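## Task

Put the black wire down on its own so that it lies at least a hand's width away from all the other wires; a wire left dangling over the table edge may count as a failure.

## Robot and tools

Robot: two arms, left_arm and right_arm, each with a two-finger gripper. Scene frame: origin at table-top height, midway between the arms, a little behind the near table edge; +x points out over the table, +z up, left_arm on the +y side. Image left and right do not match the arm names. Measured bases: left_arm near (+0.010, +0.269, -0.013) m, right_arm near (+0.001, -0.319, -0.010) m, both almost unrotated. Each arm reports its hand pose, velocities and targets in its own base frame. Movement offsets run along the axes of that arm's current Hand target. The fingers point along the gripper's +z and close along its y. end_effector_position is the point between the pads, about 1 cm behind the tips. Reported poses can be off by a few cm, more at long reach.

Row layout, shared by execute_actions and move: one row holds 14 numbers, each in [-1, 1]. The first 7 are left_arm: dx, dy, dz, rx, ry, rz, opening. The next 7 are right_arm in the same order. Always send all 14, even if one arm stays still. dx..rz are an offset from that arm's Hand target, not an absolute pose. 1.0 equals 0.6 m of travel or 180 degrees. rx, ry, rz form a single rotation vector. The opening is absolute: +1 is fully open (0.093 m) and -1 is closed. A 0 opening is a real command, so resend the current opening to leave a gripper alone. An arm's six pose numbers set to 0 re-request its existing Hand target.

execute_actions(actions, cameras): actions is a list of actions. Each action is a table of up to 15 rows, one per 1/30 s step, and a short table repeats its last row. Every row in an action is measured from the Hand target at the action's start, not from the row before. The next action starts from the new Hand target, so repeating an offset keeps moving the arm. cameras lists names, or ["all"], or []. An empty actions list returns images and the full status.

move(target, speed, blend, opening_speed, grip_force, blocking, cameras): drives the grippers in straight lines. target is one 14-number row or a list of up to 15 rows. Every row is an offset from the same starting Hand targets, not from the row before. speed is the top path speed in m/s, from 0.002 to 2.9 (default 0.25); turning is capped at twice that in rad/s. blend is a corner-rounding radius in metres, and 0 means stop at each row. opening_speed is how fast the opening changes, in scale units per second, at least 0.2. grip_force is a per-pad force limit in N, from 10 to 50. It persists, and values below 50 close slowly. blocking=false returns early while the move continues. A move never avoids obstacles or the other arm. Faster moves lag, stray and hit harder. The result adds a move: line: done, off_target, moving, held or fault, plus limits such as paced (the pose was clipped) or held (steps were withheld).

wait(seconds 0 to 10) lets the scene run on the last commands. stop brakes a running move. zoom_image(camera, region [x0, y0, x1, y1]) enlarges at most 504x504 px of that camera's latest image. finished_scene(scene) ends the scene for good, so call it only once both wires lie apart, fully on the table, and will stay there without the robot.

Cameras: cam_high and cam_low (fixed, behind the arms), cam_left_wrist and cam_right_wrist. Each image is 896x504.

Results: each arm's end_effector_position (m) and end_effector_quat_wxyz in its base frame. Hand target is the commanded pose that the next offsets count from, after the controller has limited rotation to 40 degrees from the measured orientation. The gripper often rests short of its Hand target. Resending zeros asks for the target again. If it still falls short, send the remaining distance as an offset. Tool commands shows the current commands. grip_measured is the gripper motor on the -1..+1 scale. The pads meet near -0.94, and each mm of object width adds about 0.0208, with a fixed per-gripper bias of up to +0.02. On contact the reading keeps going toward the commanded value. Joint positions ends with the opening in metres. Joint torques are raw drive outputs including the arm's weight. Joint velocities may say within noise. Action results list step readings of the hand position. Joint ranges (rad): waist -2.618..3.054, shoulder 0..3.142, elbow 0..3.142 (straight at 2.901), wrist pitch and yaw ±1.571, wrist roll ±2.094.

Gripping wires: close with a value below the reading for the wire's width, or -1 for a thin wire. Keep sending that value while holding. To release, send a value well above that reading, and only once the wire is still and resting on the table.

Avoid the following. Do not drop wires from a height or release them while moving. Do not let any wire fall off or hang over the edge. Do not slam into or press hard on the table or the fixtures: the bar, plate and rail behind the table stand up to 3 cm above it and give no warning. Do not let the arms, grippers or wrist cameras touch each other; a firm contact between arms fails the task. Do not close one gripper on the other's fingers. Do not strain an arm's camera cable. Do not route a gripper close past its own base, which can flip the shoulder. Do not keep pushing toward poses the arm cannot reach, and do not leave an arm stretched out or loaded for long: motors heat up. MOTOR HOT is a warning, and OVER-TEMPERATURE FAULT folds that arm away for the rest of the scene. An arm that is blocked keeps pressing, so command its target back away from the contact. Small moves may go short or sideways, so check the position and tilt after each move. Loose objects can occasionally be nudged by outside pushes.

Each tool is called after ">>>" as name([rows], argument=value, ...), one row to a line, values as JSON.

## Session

>>> execute_actions(actions=[])

Scene clock: 0.00 s.
left_arm: end_effector_position=(+0.2884, -0.2939, +0.2740) grip_measured=-0.925 end_effector_quat_wxyz=(+0.445, +0.542, +0.552, -0.451) | right_arm: end_effector_position=(+0.3754, +0.0000, +0.4021) grip_measured=+1.000 end_effector_quat_wxyz=(+0.707, +0.000, +0.707, +0.000)
Joint positions: left_arm=[-0.421 1.493 1.105 -0.065 1.106 0.395 0.001] | right_arm=[0 1.047 1.047 0 0 0 0.093]
Joint velocities: within noise
Joint torques (N m): no reading
Heat: left arm: 40 °C; right arm: 37 °C.
Hand target: left_arm +0.2880, -0.2941, +0.2821; +0.454, +0.545, +0.544, -0.448 | right_arm +0.3737, -0.0005, +0.4119; +0.716, +0.001, +0.698, -0.001
Tool commands: left_gripper/opening=-0.931621 right_gripper/opening=+1.0
camera_calibration:
cam_left_wrist: T_world_to_cam=[[-0.999921, 0.0104375, 0.00704004, 0.288455], [0.000559419, 0.595469, -0.803378, 0.433323], [-0.0125774, -0.803311, -0.595428, 0.0204989], [0, 0, 0, 1]] pos_world=[0.288448, -0.244574, 0.358297]
cam_right_wrist: T_world_to_cam=[[0.0134922, -0.999842, -0.0115391, 0.00016676], [-0.398845, 0.00520095, -0.917004, 0.561547], [0.916919, 0.0169747, -0.398712, -0.0974506], [0, 0, 0, 1]] pos_world=[0.313322, -0.00109965, 0.476088]

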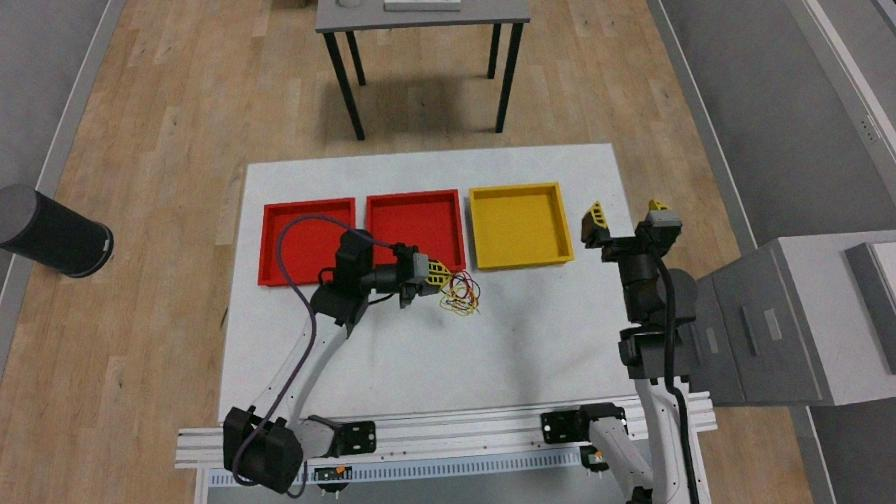

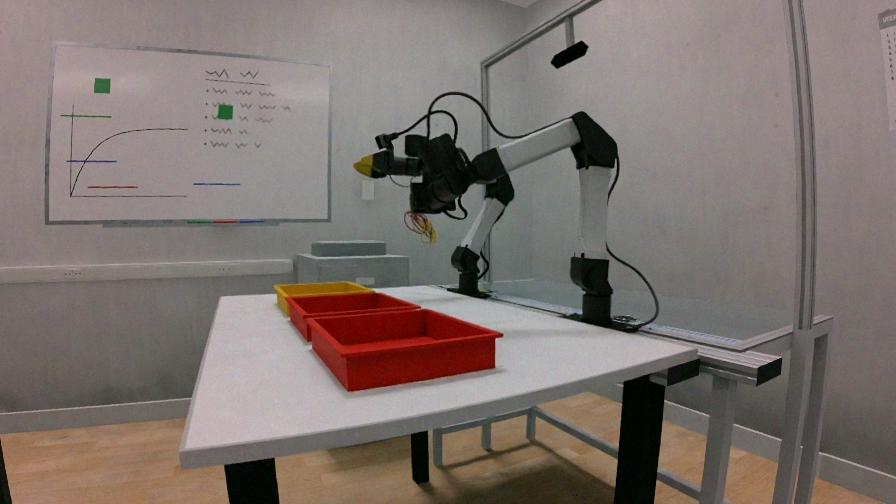

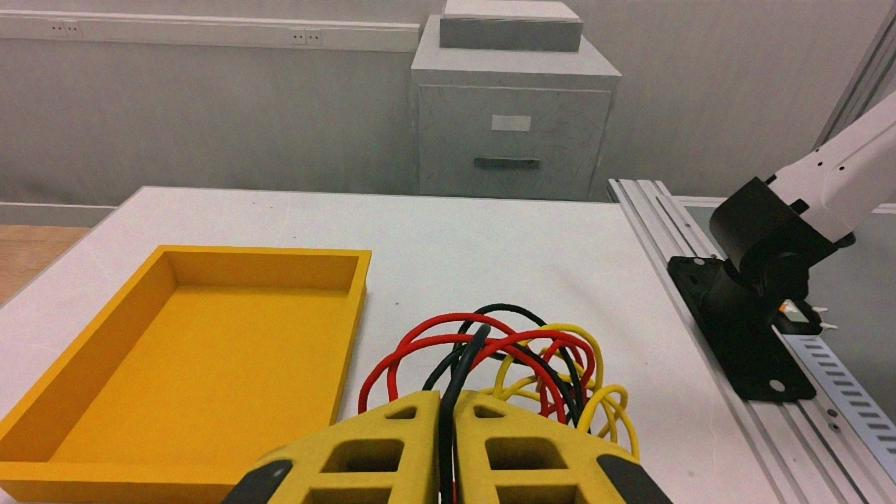

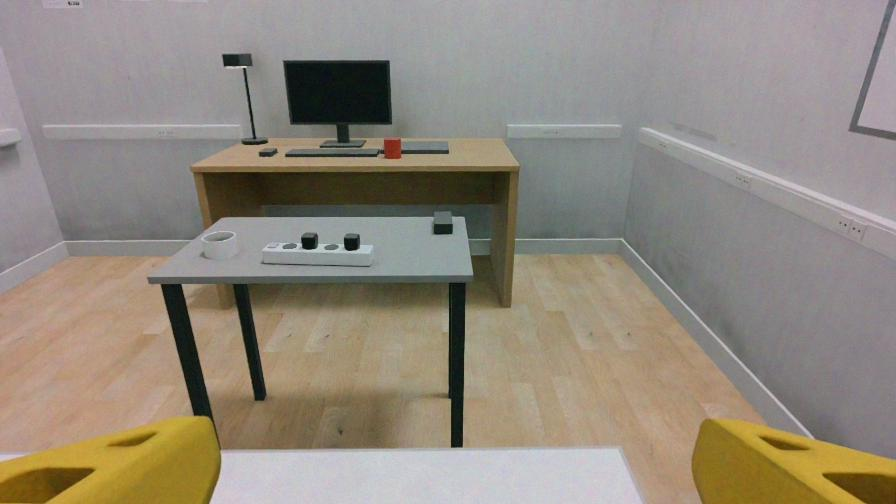

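>>> zoom_image(camera="cam_low", region=[360, 170, 480, 260])

>>> zoom_image(camera="cam_left_wrist", region=[320, 280, 680, 504])

Scaled by 4.200 from the camera's 896x504 image, which has a finer 1280x720 frame.

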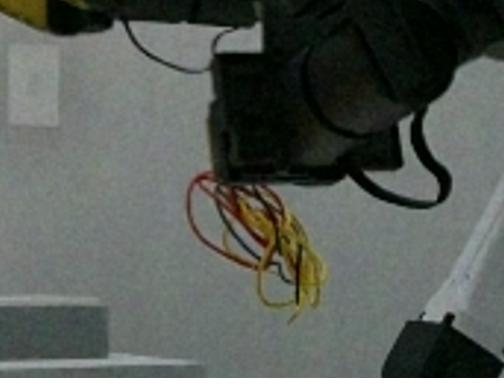

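Scaled by 1.400 from the camera's 896x504 image, which has a finer 1280x720 frame.

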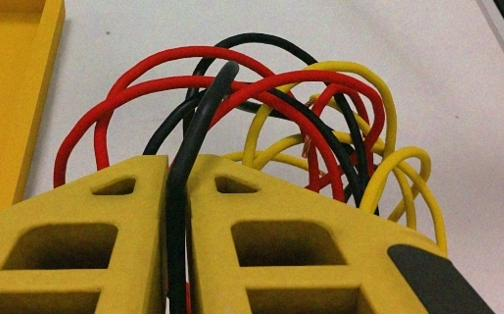

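>>> move(target=[0,0,0,0,0,0,-1, 0.331,0.281,-0.201,-0.4166,0.007,0.005,0.2], cameras=["cam_right_wrist","cam_high"], speed=0.3)

>>> zoom_image(camera="cam_right_wrist", region=[200, 0, 704, 400])

Scene clock: 40.17 s.
left_arm: end_effector_position=(+0.2884, -0.2939, +0.2740) grip_measured=-0.978 end_effector_quat_wxyz=(+0.445, +0.542, +0.552, -0.451) | right_arm: end_effector_position=(+0.2613, +0.1660, +0.2118) grip_measured=+0.201 end_effector_quat_wxyz=(+0.563, -0.425, +0.568, +0.425)
Joint positions: left_arm=[-0.421 1.493 1.105 -0.065 1.106 0.395 0] | right_arm=[0.02 1.255 0.376 0.86 -1.27 -0.013 0.055]
Joint torques (N m): left_arm=[0.01 -7.12 9.8 1.9 0.31 -0.03] | right_arm=[1.06 -2.17 5.49 1.64 -0.09 0.16]
Heat: left arm: 46 °C; right arm: 41 °C.
Hand target: left_arm +0.2880, -0.2941, +0.2821; +0.454, +0.545, +0.544, -0.448 | right_arm +0.2587, +0.1683, +0.2103; +0.562, -0.430, +0.561, +0.429
Off the commanded pose: left_arm 0.008 m, 1 deg | right_arm 0.004 m, 1 deg.
move: done
camera_calibration:
cam_right_wrist: T_world_to_cam=[[0.964074, -0.265109, -0.0167091, -0.203899], [-0.121799, -0.385273, -0.914729, 0.332584], [0.236065, 0.883902, -0.403722, -0.0364949], [0, 0, 0, 1]] pos_world=[0.245697, 0.106338, 0.286083]
Images, in order (width x height): cam_high 896x504, cam_right_wrist 896x504.

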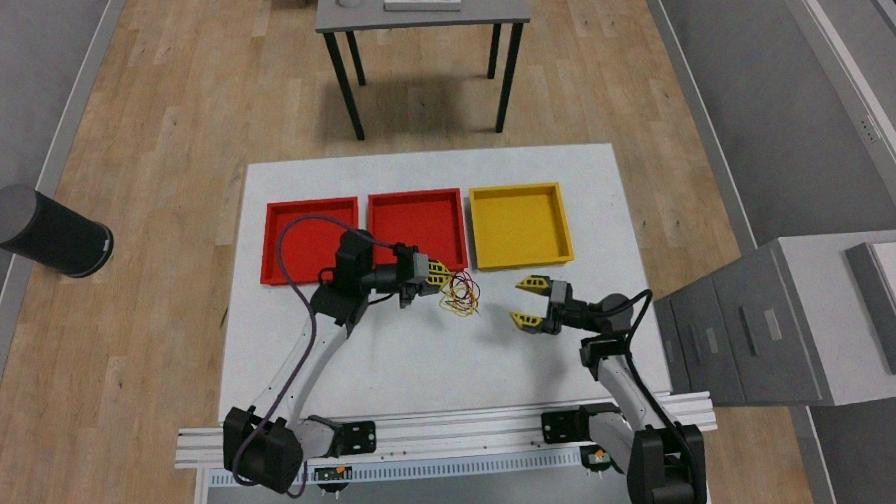

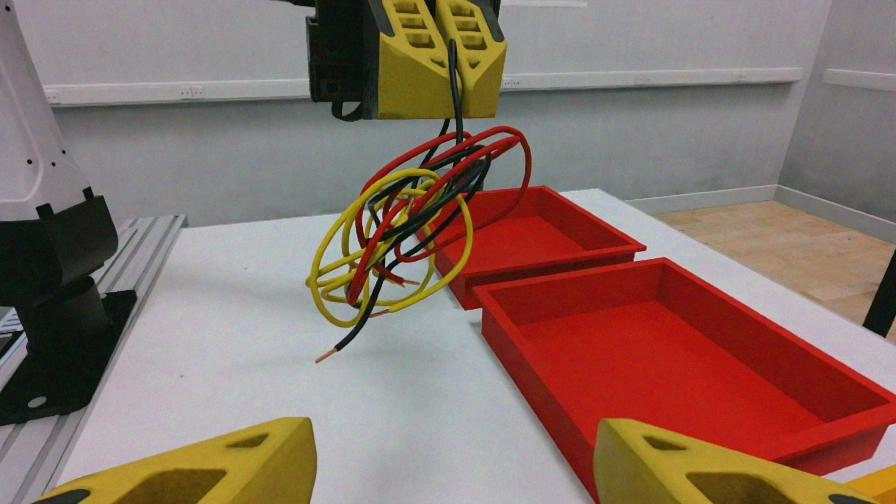

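Scaled by 1.000.

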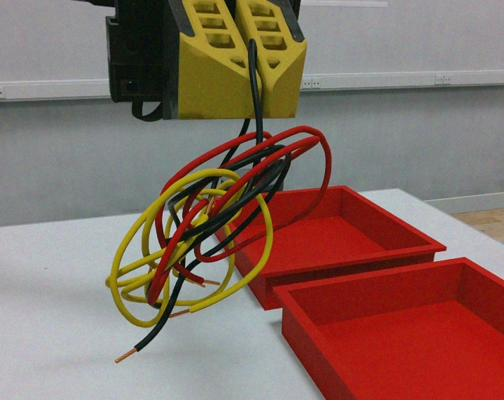

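>>> zoom_image(camera="cam_right_wrist", region=[290, 100, 550, 370])

Scaled by 1.867 from the camera's 896x504 image, which has a finer 1280x720 frame.

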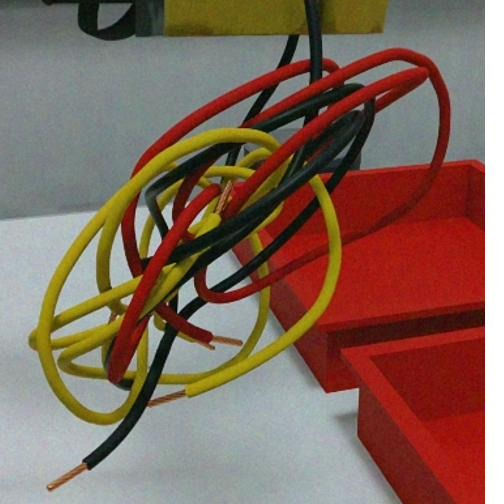

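>>> move(target=[0,0,0,0,0,0,-1, 0.0147,0.067,0.066,-0.0436,-0.0437,-0.4986,-0.44], cameras=["cam_right_wrist","cam_left_wrist"], speed=0.25)

>>> zoom_image(camera="cam_right_wrist", region=[400, 100, 896, 504])

Scene clock: 113.03 s.
left_arm: end_effector_position=(+0.2884, -0.2939, +0.2740) grip_measured=-0.978 end_effector_quat_wxyz=(+0.445, +0.542, +0.552, -0.451) | right_arm: end_effector_position=(+0.2277, +0.2148, +0.1872) grip_measured=-0.439 end_effector_quat_wxyz=(+0.702, -0.710, +0.052, -0.011)
Joint positions: left_arm=[-0.421 1.493 1.105 -0.065 1.106 0.395 0] | right_arm=[0.218 1.365 0.336 0.982 -1.263 -1.558 0.024]
Joint torques (N m): left_arm=[0.13 -6.82 9.81 1.88 0.34 -0.04] | right_arm=[0.83 -5.5 7.95 1.41 0.1 0.05]
Heat: left arm: 50 °C; right arm: 41 °C.
Hand target: left_arm +0.2880, -0.2941, +0.2821; +0.454, +0.545, +0.544, -0.448 | right_arm +0.2302, +0.2171, +0.2014; +0.706, -0.707, +0.032, -0.032
Off the commanded pose: left_arm 0.008 m, 1 deg | right_arm 0.015 m, 3 deg.
move: off_target (right_arm)
camera_calibration:
cam_left_wrist: T_world_to_cam=[[-0.999921, 0.0104375, 0.00704004, 0.288455], [0.000559419, 0.595469, -0.803378, 0.433323], [-0.0125774, -0.803311, -0.595428, 0.0204989], [0, 0, 0, 1]] pos_world=[0.288448, -0.244574, 0.358297]
cam_right_wrist: T_world_to_cam=[[0.0710948, 0.0212514, 0.997243, -0.206884], [0.875767, -0.479902, -0.0522078, -0.0433778], [0.47747, 0.877065, -0.0527298, -0.200789], [0, 0, 0, 1]] pos_world=[0.148568, 0.159684, 0.193462]
Images, in order (width x height): cam_left_wrist 896x504, cam_right_wrist 896x504.

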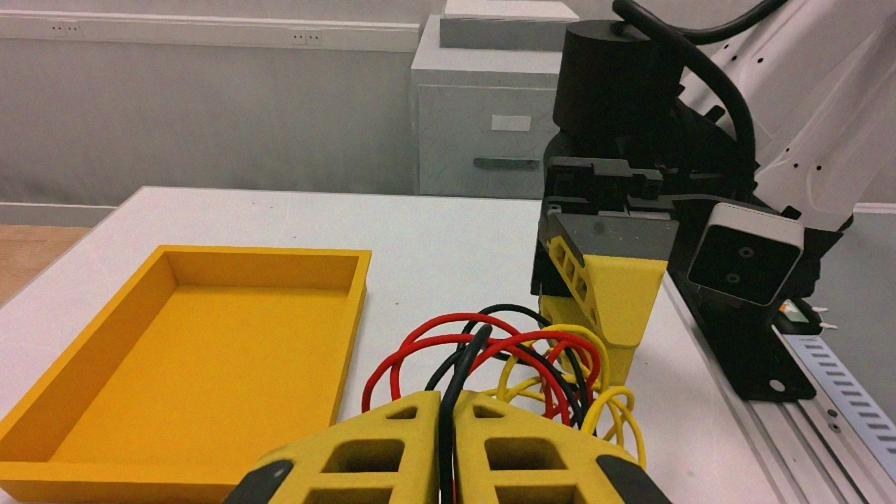

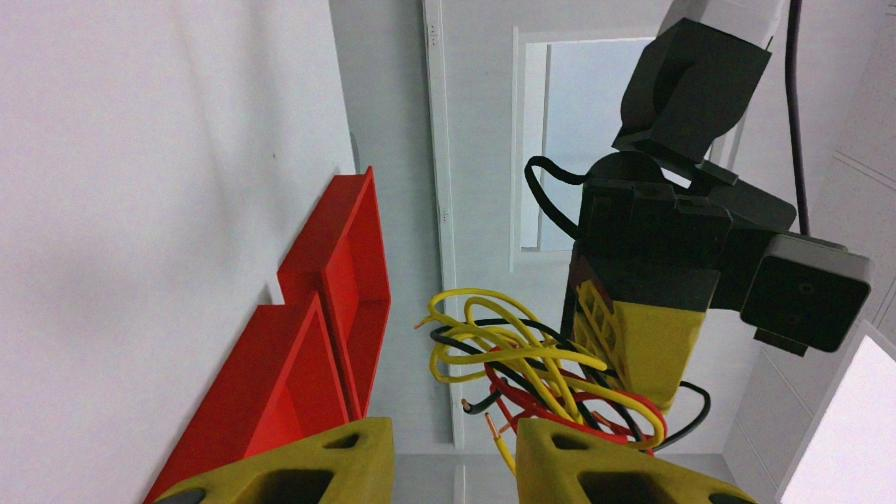

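Scaled by 1.016 from the camera's 896x504 image, which has a finer 1280x720 frame.

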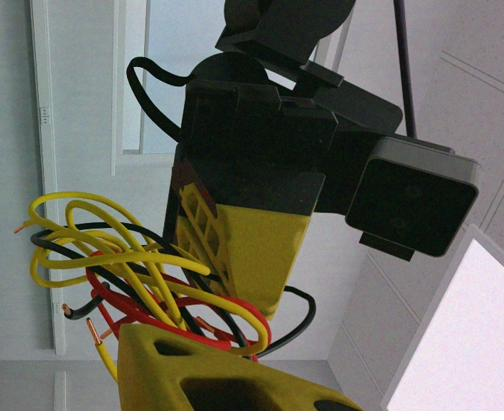

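>>> zoom_image(camera="cam_right_wrist", region=[400, 270, 680, 470])

>>> zoom_image(camera="cam_left_wrist", region=[350, 290, 660, 490])

Scaled by 1.800 from the camera's 896x504 image, which has a finer 1280x720 frame.

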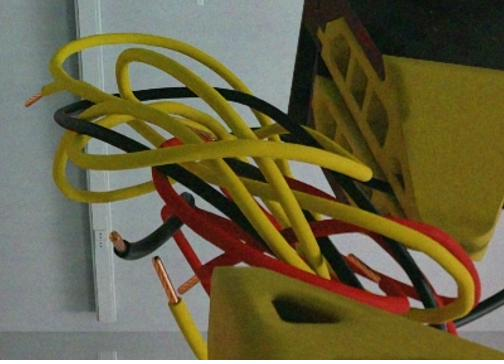

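Scaled by 1.626 from the camera's 896x504 image, which has a finer 1280x720 frame.

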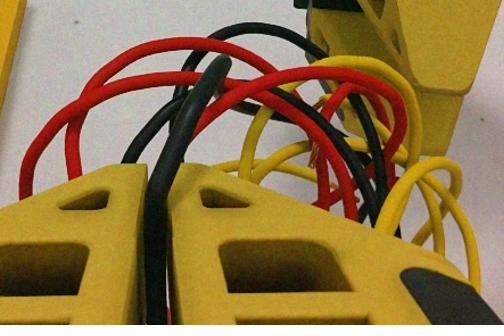

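>>> move(target=[0,0,0,0,0,0,-1, 0.0626,0.0133,0.0105,0,0,0.5,-0.46], cameras=["cam_right_wrist"], speed=0.25)

>>> zoom_image(camera="cam_right_wrist", region=[250, 60, 650, 420])

Scene clock: 208.70 s.
left_arm: end_effector_position=(+0.2884, -0.2939, +0.2740) grip_measured=-0.978 end_effector_quat_wxyz=(+0.445, +0.542, +0.552, -0.451) | right_arm: end_effector_position=(+0.2623, +0.2214, +0.1871) grip_measured=-0.459 end_effector_quat_wxyz=(+0.511, -0.472, +0.533, +0.482)
Joint positions: left_arm=[-0.421 1.493 1.105 -0.065 1.106 0.395 0] | right_arm=[0.214 1.521 0.462 1.012 -1.268 -0.014 0.023]
Joint torques (N m): left_arm=[0.27 -7.01 9.84 1.9 0.35 -0.03] | right_arm=[-0.69 -3.56 7.64 1.75 -0.09 0.08]
Heat: left arm: 53 °C; right arm: 44 °C.
Hand target: left_arm +0.2880, -0.2941, +0.2822; +0.454, +0.545, +0.544, -0.448 | right_arm +0.2681, +0.2200, +0.1936; +0.522, -0.478, +0.522, +0.477
Off the commanded pose: left_arm 0.008 m, 1 deg | right_arm 0.009 m, 2 deg.
move: done
camera_calibration:
cam_right_wrist: T_world_to_cam=[[0.996207, -0.0758284, -0.0426752, -0.236033], [-0.0699971, -0.407061, -0.910715, 0.322066], [0.0516867, 0.910248, -0.410824, -0.0518035], [0, 0, 0, 1]] pos_world=[0.26036, 0.160356, 0.261956]
Images, in order (width x height): cam_right_wrist 896x504.

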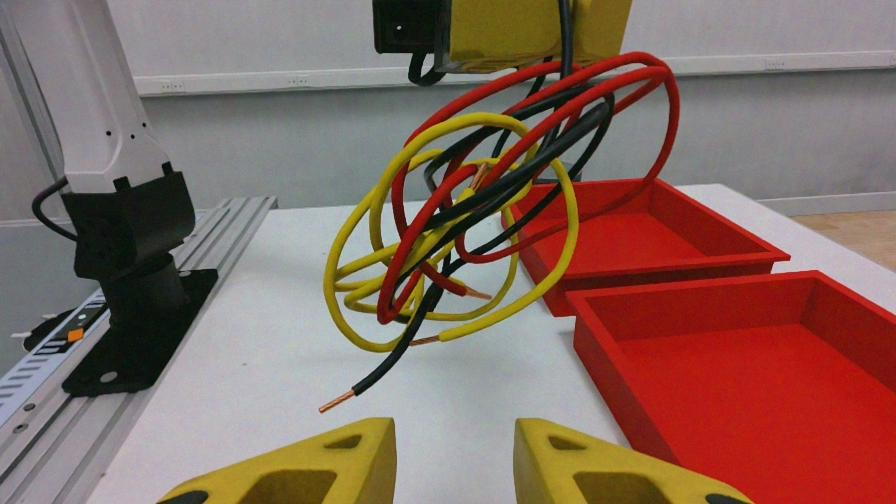

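Scaled by 1.260 from the camera's 896x504 image, which has a finer 1280x720 frame.

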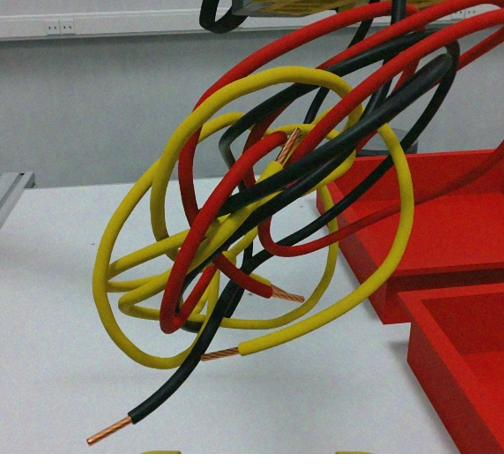

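>>> move(target=[0,0,0,0,0,0,-1, -0.0083,-0.0152,0.0692,0,0,0,-0.52], cameras=["cam_right_wrist","cam_left_wrist"], speed=0.12)

>>> zoom_image(camera="cam_right_wrist", region=[250, 104, 750, 504])

Scene clock: 231.40 s.
left_arm: end_effector_position=(+0.2884, -0.2939, +0.2740) grip_measured=-0.978 end_effector_quat_wxyz=(+0.445, +0.542, +0.552, -0.451) | right_arm: end_effector_position=(+0.2730, +0.2567, +0.1914) grip_measured=-0.519 end_effector_quat_wxyz=(+0.510, -0.476, +0.528, +0.484)
Joint positions: left_arm=[-0.421 1.493 1.105 -0.065 1.106 0.395 0] | right_arm=[0.329 1.593 0.548 1.013 -1.164 -0.003 0.02]
Joint velocities: left_arm=[-0.012 0.002 0.012 0.051 -0.022 0.168 0] | right_arm=[within noise]
Joint torques (N m): left_arm=[0.17 -6.99 9.84 1.92 0.33 -0.04] | right_arm=[0.79 -4.45 8.27 1.7 0.26 0.02]
Heat: left arm: 53 °C; right arm: 44 °C.
Hand target: left_arm +0.2880, -0.2941, +0.2822; +0.454, +0.545, +0.544, -0.448 | right_arm +0.2809, +0.2606, +0.1985; +0.522, -0.477, +0.522, +0.477
Off the commanded pose: left_arm 0.008 m, 1 deg | right_arm 0.011 m, 2 deg.
move: off_target (right_arm)
camera_calibration:
cam_left_wrist: T_world_to_cam=[[-0.999921, 0.0104375, 0.00704004, 0.288455], [0.000559419, 0.595469, -0.803378, 0.433323], [-0.0125774, -0.803311, -0.595428, 0.0204989], [0, 0, 0, 1]] pos_world=[0.288448, -0.244574, 0.358297]
cam_right_wrist: T_world_to_cam=[[0.997214, -0.0643977, -0.0376561, -0.24798], [-0.0606921, -0.406853, -0.911475, 0.338544], [0.0433764, 0.911221, -0.409628, -0.0809885], [0, 0, 0, 1]] pos_world=[0.271349, 0.195567, 0.266061]
Images, in order (width x height): cam_left_wrist 896x504, cam_right_wrist 896x504.

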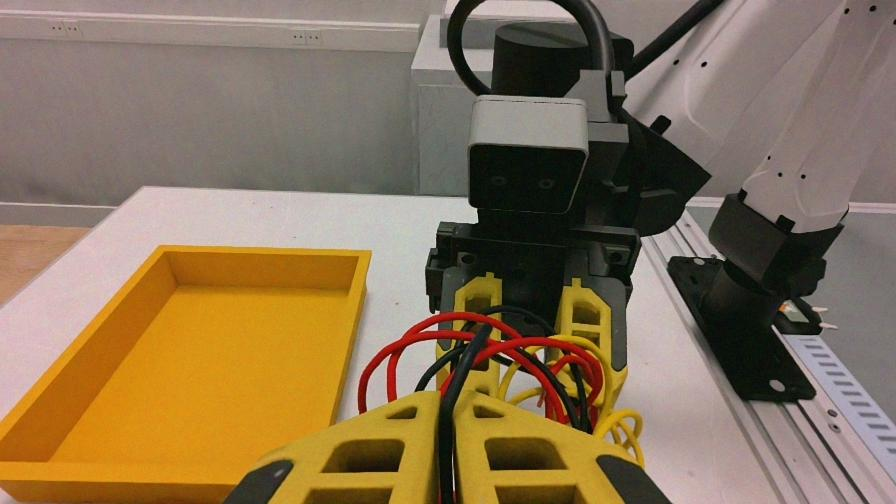

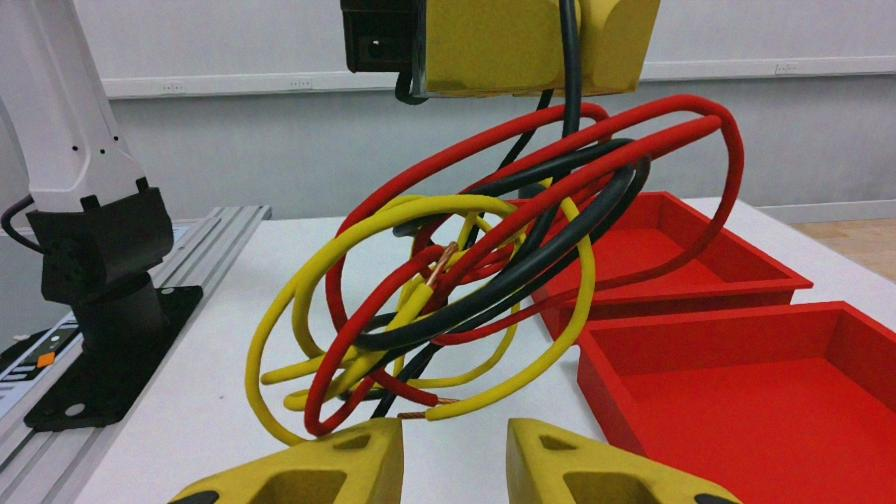

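Scaled by 1.008 from the camera's 896x504 image, which has a finer 1280x720 frame.

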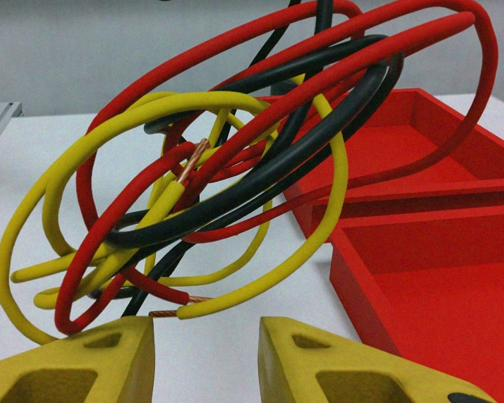

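>>> zoom_image(camera="cam_left_wrist", region=[420, 260, 660, 470])

Scaled by 2.100 from the camera's 896x504 image, which has a finer 1280x720 frame.

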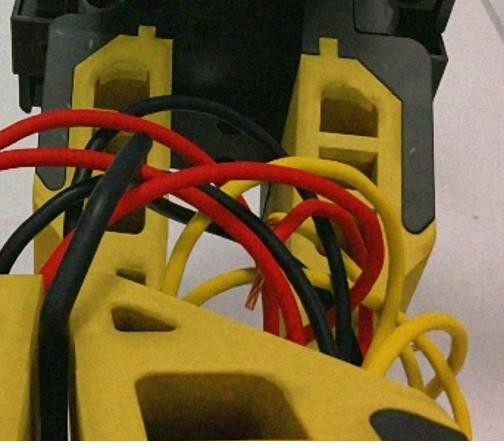

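>>> move([
  [0,0,0,0,0,0,-1, -0.004,-0.003,0.013,0,0,0,-0.52],
  [0,0,0,0,0,0,-1, -0.004,-0.003,0.013,0,0,0,-1],
], cameras=["cam_right_wrist"], speed=0.1)

>>> zoom_image(camera="cam_right_wrist", region=[250, 104, 750, 504])

Scene clock: 259.60 s.
left_arm: end_effector_position=(+0.2884, -0.2939, +0.2740) grip_measured=-0.978 end_effector_quat_wxyz=(+0.445, +0.542, +0.552, -0.451) | right_arm: end_effector_position=(+0.2759, +0.2641, +0.1953) grip_measured=-0.988 end_effector_quat_wxyz=(+0.514, -0.478, +0.525, +0.482)
Joint positions: left_arm=[-0.421 1.493 1.105 -0.065 1.106 0.395 0] | right_arm=[0.351 1.602 0.571 1.012 -1.141 -0.002 0]
Joint torques (N m): left_arm=[0.23 -7.02 9.65 1.95 0.33 -0.03] | right_arm=[0.73 -4.49 8.53 1.53 0.23 0.08]
Heat: left arm: 54 °C; right arm: 44 °C.
Hand target: left_arm +0.2880, -0.2941, +0.2822; +0.454, +0.545, +0.544, -0.448 | right_arm +0.2835, +0.2681, +0.2008; +0.522, -0.477, +0.522, +0.477
Off the commanded pose: left_arm 0.008 m, 1 deg | right_arm 0.010 m, 1 deg.
move: done
camera_calibration:
cam_right_wrist: T_world_to_cam=[[0.997482, -0.0657607, -0.0265682, -0.252135], [-0.0509283, -0.403386, -0.913611, 0.342135], [0.0493624, 0.912664, -0.40572, -0.0889951], [0, 0, 0, 1]] pos_world=[0.273317, 0.202655, 0.269773]
Images, in order (width x height): cam_right_wrist 896x504.

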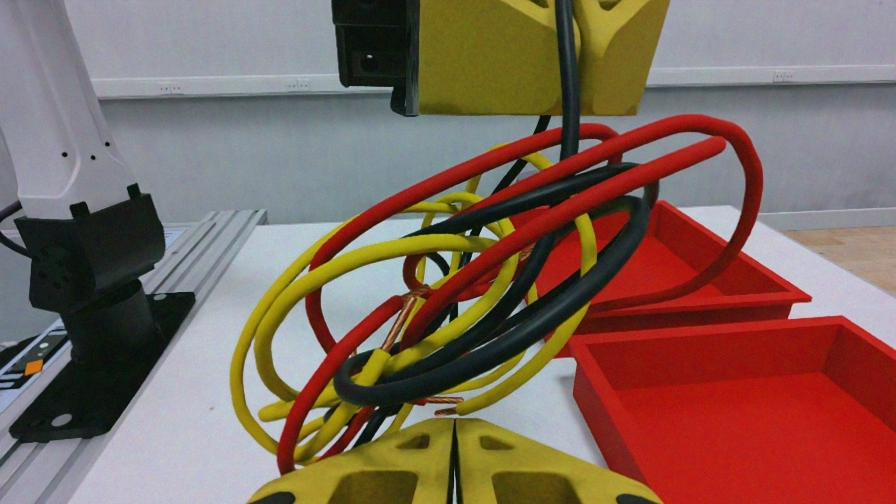

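Scaled by 1.008 from the camera's 896x504 image, which has a finer 1280x720 frame.

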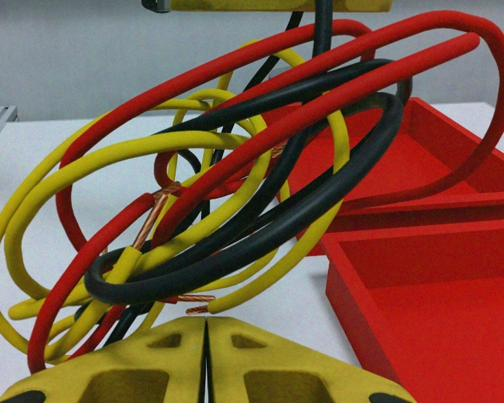

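>>> move([
  [0,0,0,0,0,0,-1, 0,0,0,0,0,0,-0.5],
  [0,0,0,0,0,0,-1, -0.0033,-0.006,0.0265,0,0,0,-0.5],
], cameras=["cam_right_wrist"], speed=0.1)

>>> zoom_image(camera="cam_right_wrist", region=[250, 104, 750, 504])

Scene clock: 272.80 s.
left_arm: end_effector_position=(+0.2884, -0.2939, +0.2740) grip_measured=-0.978 end_effector_quat_wxyz=(+0.445, +0.542, +0.552, -0.451) | right_arm: end_effector_position=(+0.2807, +0.2794, +0.1972) grip_measured=-0.501 end_effector_quat_wxyz=(+0.513, -0.479, +0.525, +0.482)
Joint positions: left_arm=[-0.421 1.493 1.105 -0.065 1.106 0.395 0] | right_arm=[0.395 1.633 0.615 0.999 -1.099 -0.002 0.021]
Joint torques (N m): left_arm=[0.13 -6.93 9.94 1.91 0.35 -0.03] | right_arm=[0.83 -4.66 8.75 1.49 0.21 0.06]
Heat: left arm: 54 °C; right arm: 44 °C.
Hand target: left_arm +0.2880, -0.2941, +0.2822; +0.454, +0.545, +0.544, -0.448 | right_arm +0.2884, +0.2836, +0.2029; +0.522, -0.477, +0.522, +0.477
Off the commanded pose: left_arm 0.008 m, 1 deg | right_arm 0.010 m, 1 deg.
move: done
camera_calibration:
cam_right_wrist: T_world_to_cam=[[0.997615, -0.0639655, -0.02593, -0.256564], [-0.0496467, -0.40403, -0.913398, 0.350112], [0.0479494, 0.912507, -0.406242, -0.101823], [0, 0, 0, 1]] pos_world=[0.278216, 0.217959, 0.271774]
Images, in order (width x height): cam_right_wrist 896x504.

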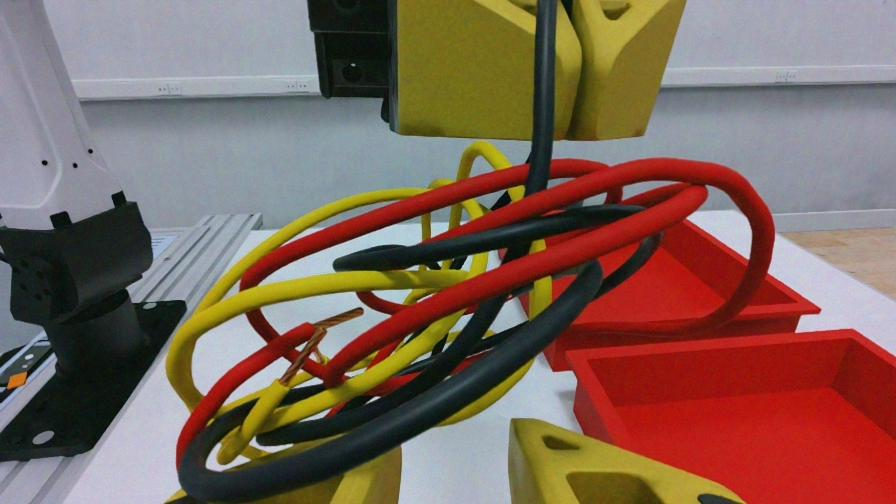

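Scaled by 1.008 from the camera's 896x504 image, which has a finer 1280x720 frame.

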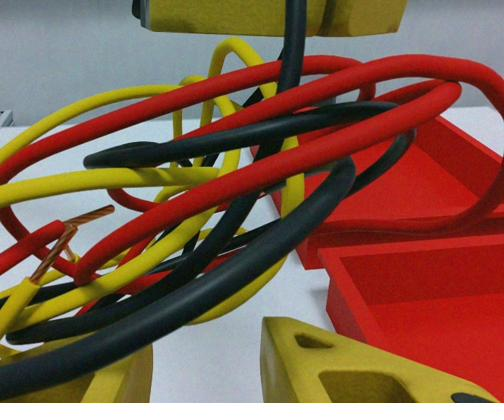

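>>> move([
  [0,0,0,0,0,0,-1, 0,0,-0.133,0,0,0,-0.5],
  [0,0,0,0,0,0,-1, -0.0367,-0.0397,-0.1364,0,0,0,-0.3],
], cameras=["cam_right_wrist"], speed=0.12, blend=[0.01,0])

>>> zoom_image(camera="cam_right_wrist", region=[200, 40, 700, 440])

Scene clock: 310.37 s.
left_arm: end_effector_position=(+0.2884, -0.2939, +0.2740) grip_measured=-0.978 end_effector_quat_wxyz=(+0.445, +0.542, +0.552, -0.451) | right_arm: end_effector_position=(+0.3019, +0.2027, +0.2093) grip_measured=-0.301 end_effector_quat_wxyz=(+0.505, -0.464, +0.538, +0.490)
Joint positions: left_arm=[-0.421 1.493 1.105 -0.065 1.106 0.395 0] | right_arm=[0.121 1.58 0.638 0.894 -1.36 0.011 0.031]
Joint torques (N m): left_arm=[0.16 -6.9 9.85 1.88 0.31 -0.04] | right_arm=[-0.79 -7.47 8.47 1.35 -0.07 -0.1]
Heat: left arm: 55 °C; right arm: 44 °C.
Hand target: left_arm +0.2880, -0.2941, +0.2822; +0.454, +0.545, +0.544, -0.448 | right_arm +0.3048, +0.2001, +0.2250; +0.522, -0.477, +0.522, +0.477
Off the commanded pose: left_arm 0.008 m, 1 deg | right_arm 0.016 m, 3 deg.
move: off_target (right_arm); target 2's new opening was sent with right_arm's hand 0.016 m and 3 deg from that target
camera_calibration:
cam_right_wrist: T_world_to_cam=[[0.994549, -0.0765979, -0.0707495, -0.269405], [-0.0957082, -0.401293, -0.910936, 0.343986], [0.0413844, 0.912741, -0.406437, -0.0260036], [0, 0, 0, 1]] pos_world=[0.301935, 0.141138, 0.28372]
Images, in order (width x height): cam_right_wrist 896x504.

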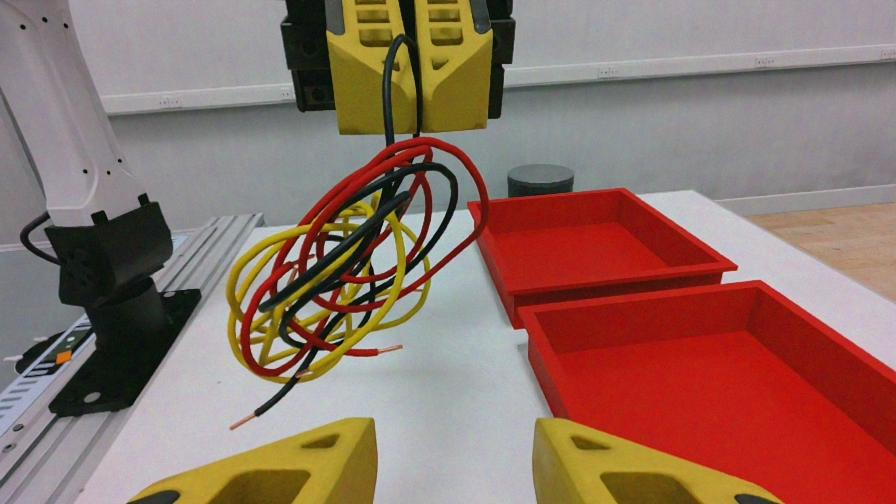

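Scaled by 1.008 from the camera's 896x504 image, which has a finer 1280x720 frame.

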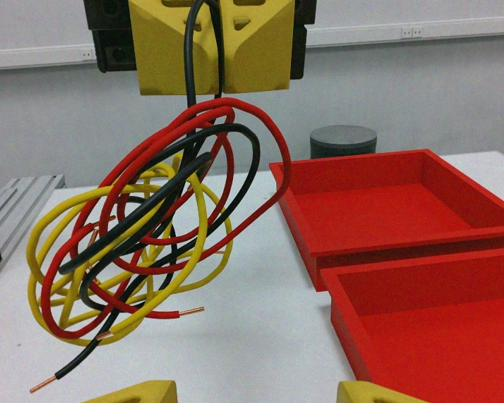

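>>> zoom_image(camera="cam_right_wrist", region=[220, 260, 500, 440])

Scaled by 1.800 from the camera's 896x504 image, which has a finer 1280x720 frame.

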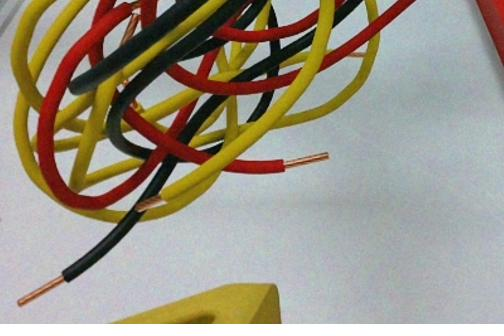

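>>> move([
  [0,0,0,0,0,0,-1, 0.0517,0.0347,0.0472,0,0,0,-0.5],
  [0,0,0,0,0,0,-1, 0.0517,0.0427,0.1383,0,0,0,-0.5],
], cameras=["cam_right_wrist"], speed=0.12, blend=[0.01,0])

>>> zoom_image(camera="cam_right_wrist", region=[200, 104, 700, 504])

Scene clock: 337.33 s.
left_arm: end_effector_position=(+0.2884, -0.2939, +0.2740) grip_measured=-0.978 end_effector_quat_wxyz=(+0.445, +0.542, +0.552, -0.451) | right_arm: end_effector_position=(+0.2786, +0.2808, +0.1848) grip_measured=-0.499 end_effector_quat_wxyz=(+0.505, -0.476, +0.533, +0.485)
Joint positions: left_arm=[-0.421 1.493 1.105 -0.065 1.106 0.395 0] | right_arm=[0.402 1.659 0.596 1.016 -1.092 -0.004 0.021]
Joint torques (N m): left_arm=[0.38 -6.95 9.81 1.91 0.33 -0.03] | right_arm=[0.73 -4.71 8.28 1.86 0.22 0.04]
Heat: left arm: 55 °C; right arm: 44 °C.
Hand target: left_arm +0.2880, -0.2941, +0.2822; +0.454, +0.545, +0.544, -0.448 | right_arm +0.2867, +0.2849, +0.1938; +0.522, -0.477, +0.522, +0.477
Off the commanded pose: left_arm 0.008 m, 1 deg | right_arm 0.013 m, 3 deg.
move: off_target (right_arm)
camera_calibration:
cam_right_wrist: T_world_to_cam=[[0.996794, -0.0639143, -0.0481228, -0.250401], [-0.0703582, -0.413955, -0.907574, 0.346715], [0.0380862, 0.908051, -0.417125, -0.102052], [0, 0, 0, 1]] pos_world=[0.27788, 0.220189, 0.260051]
Images, in order (width x height): cam_right_wrist 896x504.

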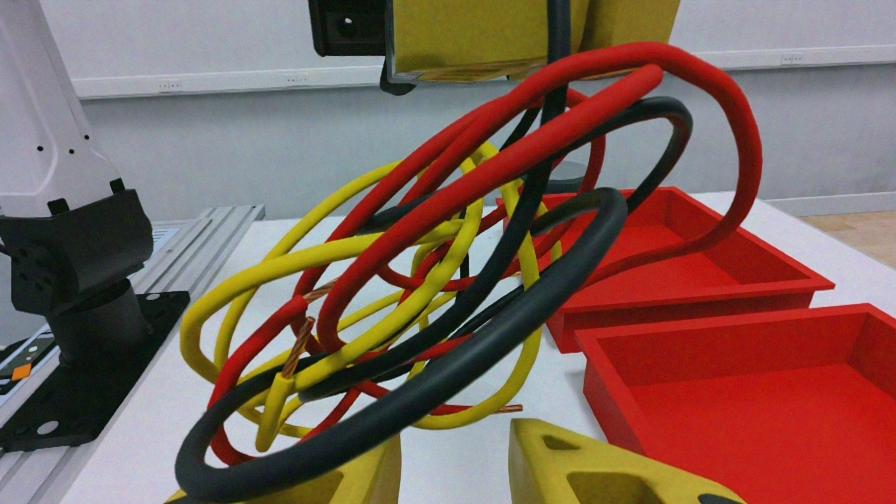

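Scaled by 1.008 from the camera's 896x504 image, which has a finer 1280x720 frame.

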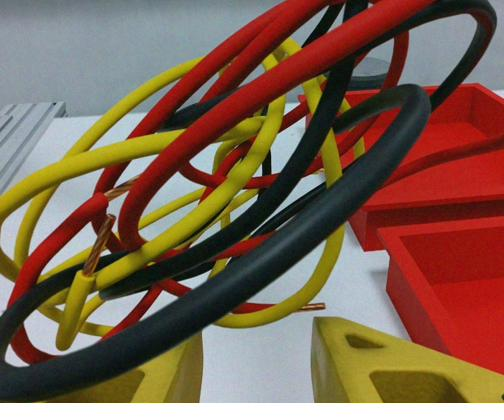

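>>> move([
  [0,0,0,0,0,0,-1, 0,0,-0.133,0,0,0,-0.5],
  [0,0,0,0,0,0,-1, -0.067,-0.0675,-0.096,0,0,0.5,-0.5],
], cameras=["cam_right_wrist","cam_left_wrist"], speed=0.2, blend=[0.01,0])

>>> zoom_image(camera="cam_right_wrist", region=[200, 104, 700, 504])

Scene clock: 387.90 s.
left_arm: end_effector_position=(+0.2884, -0.2939, +0.2740) grip_measured=-0.978 end_effector_quat_wxyz=(+0.445, +0.542, +0.552, -0.451) | right_arm: end_effector_position=(+0.3153, +0.2211, +0.2259) grip_measured=-0.499 end_effector_quat_wxyz=(+0.016, +0.040, +0.710, +0.703)
Joint positions: left_arm=[-0.421 1.493 1.105 -0.065 1.106 0.395 0] | right_arm=[0.174 1.599 0.738 0.821 -1.316 1.564 0.021]
Joint torques (N m): left_arm=[0.21 -6.93 9.91 1.89 0.33 -0.03] | right_arm=[0.96 -5.11 8.83 1.64 0.24 0.07]
Heat: left arm: 56 °C; right arm: 47 °C.
Hand target: left_arm +0.2880, -0.2941, +0.2822; +0.454, +0.545, +0.544, -0.448 | right_arm +0.3220, +0.2240, +0.2341; +0.032, +0.031, +0.706, +0.706
Off the commanded pose: left_arm 0.008 m, 1 deg | right_arm 0.011 m, 2 deg.
move: off_target (right_arm)
camera_calibration:
cam_left_wrist: T_world_to_cam=[[-0.999921, 0.0104375, 0.00704004, 0.288455], [0.000559419, 0.595469, -0.803378, 0.433323], [-0.0125774, -0.803311, -0.595428, 0.0204989], [0, 0, 0, 1]] pos_world=[0.288448, -0.244574, 0.358297]
cam_right_wrist: T_world_to_cam=[[-0.0442058, 0.00670796, -0.999, 0.238636], [-0.945118, -0.324315, 0.0396438, 0.40382], [-0.323725, 0.945925, 0.0206764, -0.0252958], [0, 0, 0, 1]] pos_world=[0.384018, 0.153292, 0.222912]
Images, in order (width x height): cam_left_wrist 896x504, cam_right_wrist 896x504.

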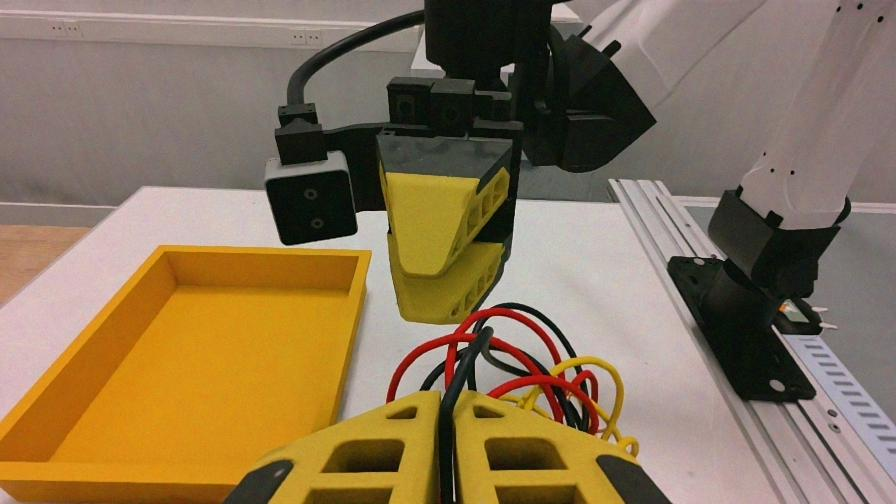

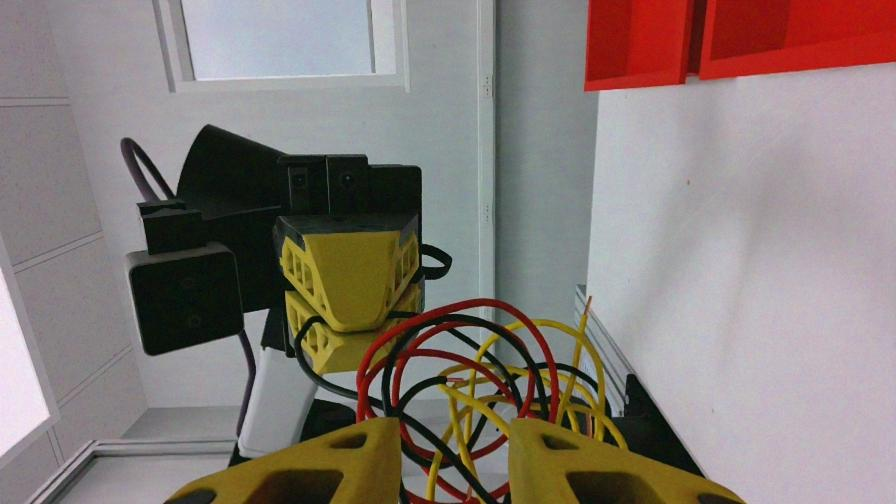

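Scaled by 1.008 from the camera's 896x504 image, which has a finer 1280x720 frame.

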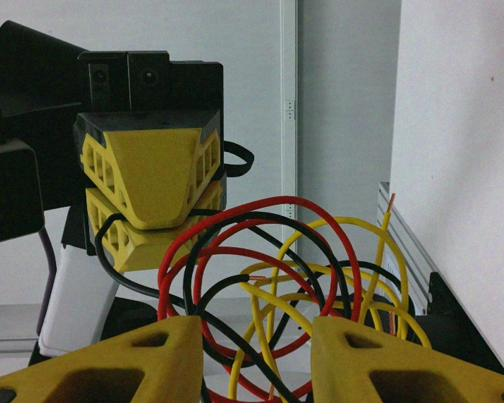

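>>> zoom_image(camera="cam_right_wrist", region=[340, 270, 640, 504])

>>> zoom_image(camera="cam_left_wrist", region=[360, 270, 660, 480])

Scaled by 1.680 from the camera's 896x504 image, which has a finer 1280x720 frame.

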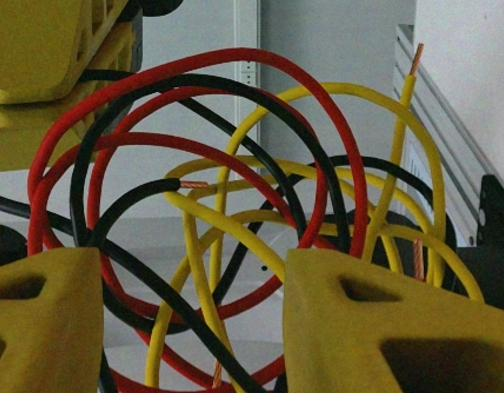

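Scaled by 1.680 from the camera's 896x504 image, which has a finer 1280x720 frame.

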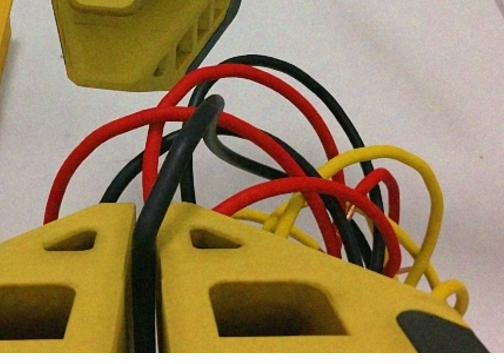

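>>> move([
  [0,0,0,0,0,0,-1, -0.013,-0.01,0.0948,0,0,0,-0.5],
  [0,0,0,0,0,0,-1, -0.013,-0.01,0.0948,0,0,0,-1],
], cameras=["cam_right_wrist","cam_left_wrist"], speed=0.1)

>>> zoom_image(camera="cam_right_wrist", region=[250, 204, 650, 504])

Scene clock: 415.90 s.
left_arm: end_effector_position=(+0.2884, -0.2939, +0.2740) grip_measured=-0.978 end_effector_quat_wxyz=(+0.445, +0.542, +0.552, -0.451) | right_arm: end_effector_position=(+0.3265, +0.2764, +0.2191) grip_measured=-0.987 end_effector_quat_wxyz=(+0.014, +0.041, +0.712, +0.701)
Joint positions: left_arm=[-0.421 1.493 1.105 -0.065 1.106 0.395 0] | right_arm=[0.333 1.704 0.828 0.831 -1.161 1.567 0]
Joint torques (N m): left_arm=[0.1 -6.89 9.91 1.88 0.3 -0.07] | right_arm=[0.76 -5.61 9.22 1.88 0.25 0.03]
Heat: left arm: 57 °C; right arm: 47 °C.
Hand target: left_arm +0.2880, -0.2941, +0.2822; +0.454, +0.545, +0.544, -0.448 | right_arm +0.3349, +0.2799, +0.2281; +0.032, +0.031, +0.706, +0.706
Off the commanded pose: left_arm 0.008 m, 1 deg | right_arm 0.013 m, 3 deg.
move: off_target (right_arm); target 2's new opening was sent with right_arm's hand 0.013 m and 3 deg from that target
camera_calibration:
cam_left_wrist: T_world_to_cam=[[-0.999921, 0.0104375, 0.00704004, 0.288455], [0.000559419, 0.595469, -0.803378, 0.433323], [-0.0125774, -0.803311, -0.595428, 0.0204989], [0, 0, 0, 1]] pos_world=[0.288448, -0.244574, 0.358297]
cam_right_wrist: T_world_to_cam=[[-0.0492416, -0.00075043, -0.998787, 0.235667], [-0.943875, -0.326975, 0.04678, 0.431372], [-0.326613, 0.945033, 0.0153924, -0.0714974], [0, 0, 0, 1]] pos_world=[0.395413, 0.208792, 0.216302]
Images, in order (width x height): cam_left_wrist 896x504, cam_right_wrist 896x504.

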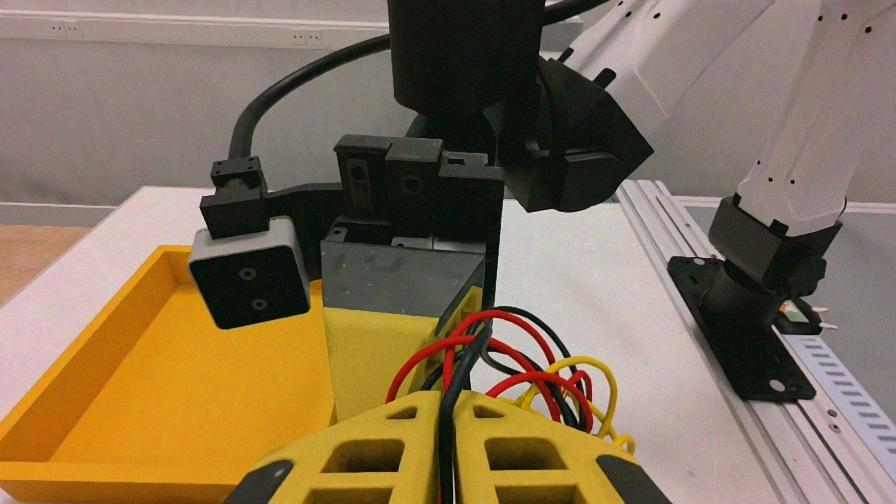

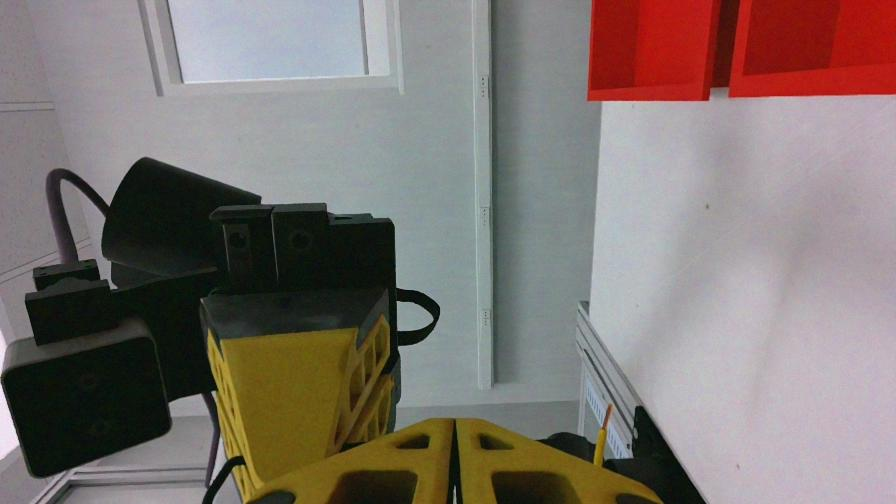

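Scaled by 1.260 from the camera's 896x504 image, which has a finer 1280x720 frame.

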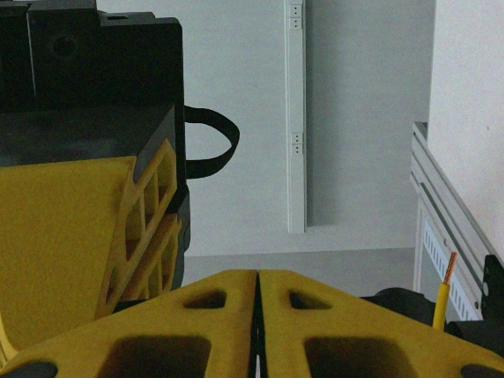

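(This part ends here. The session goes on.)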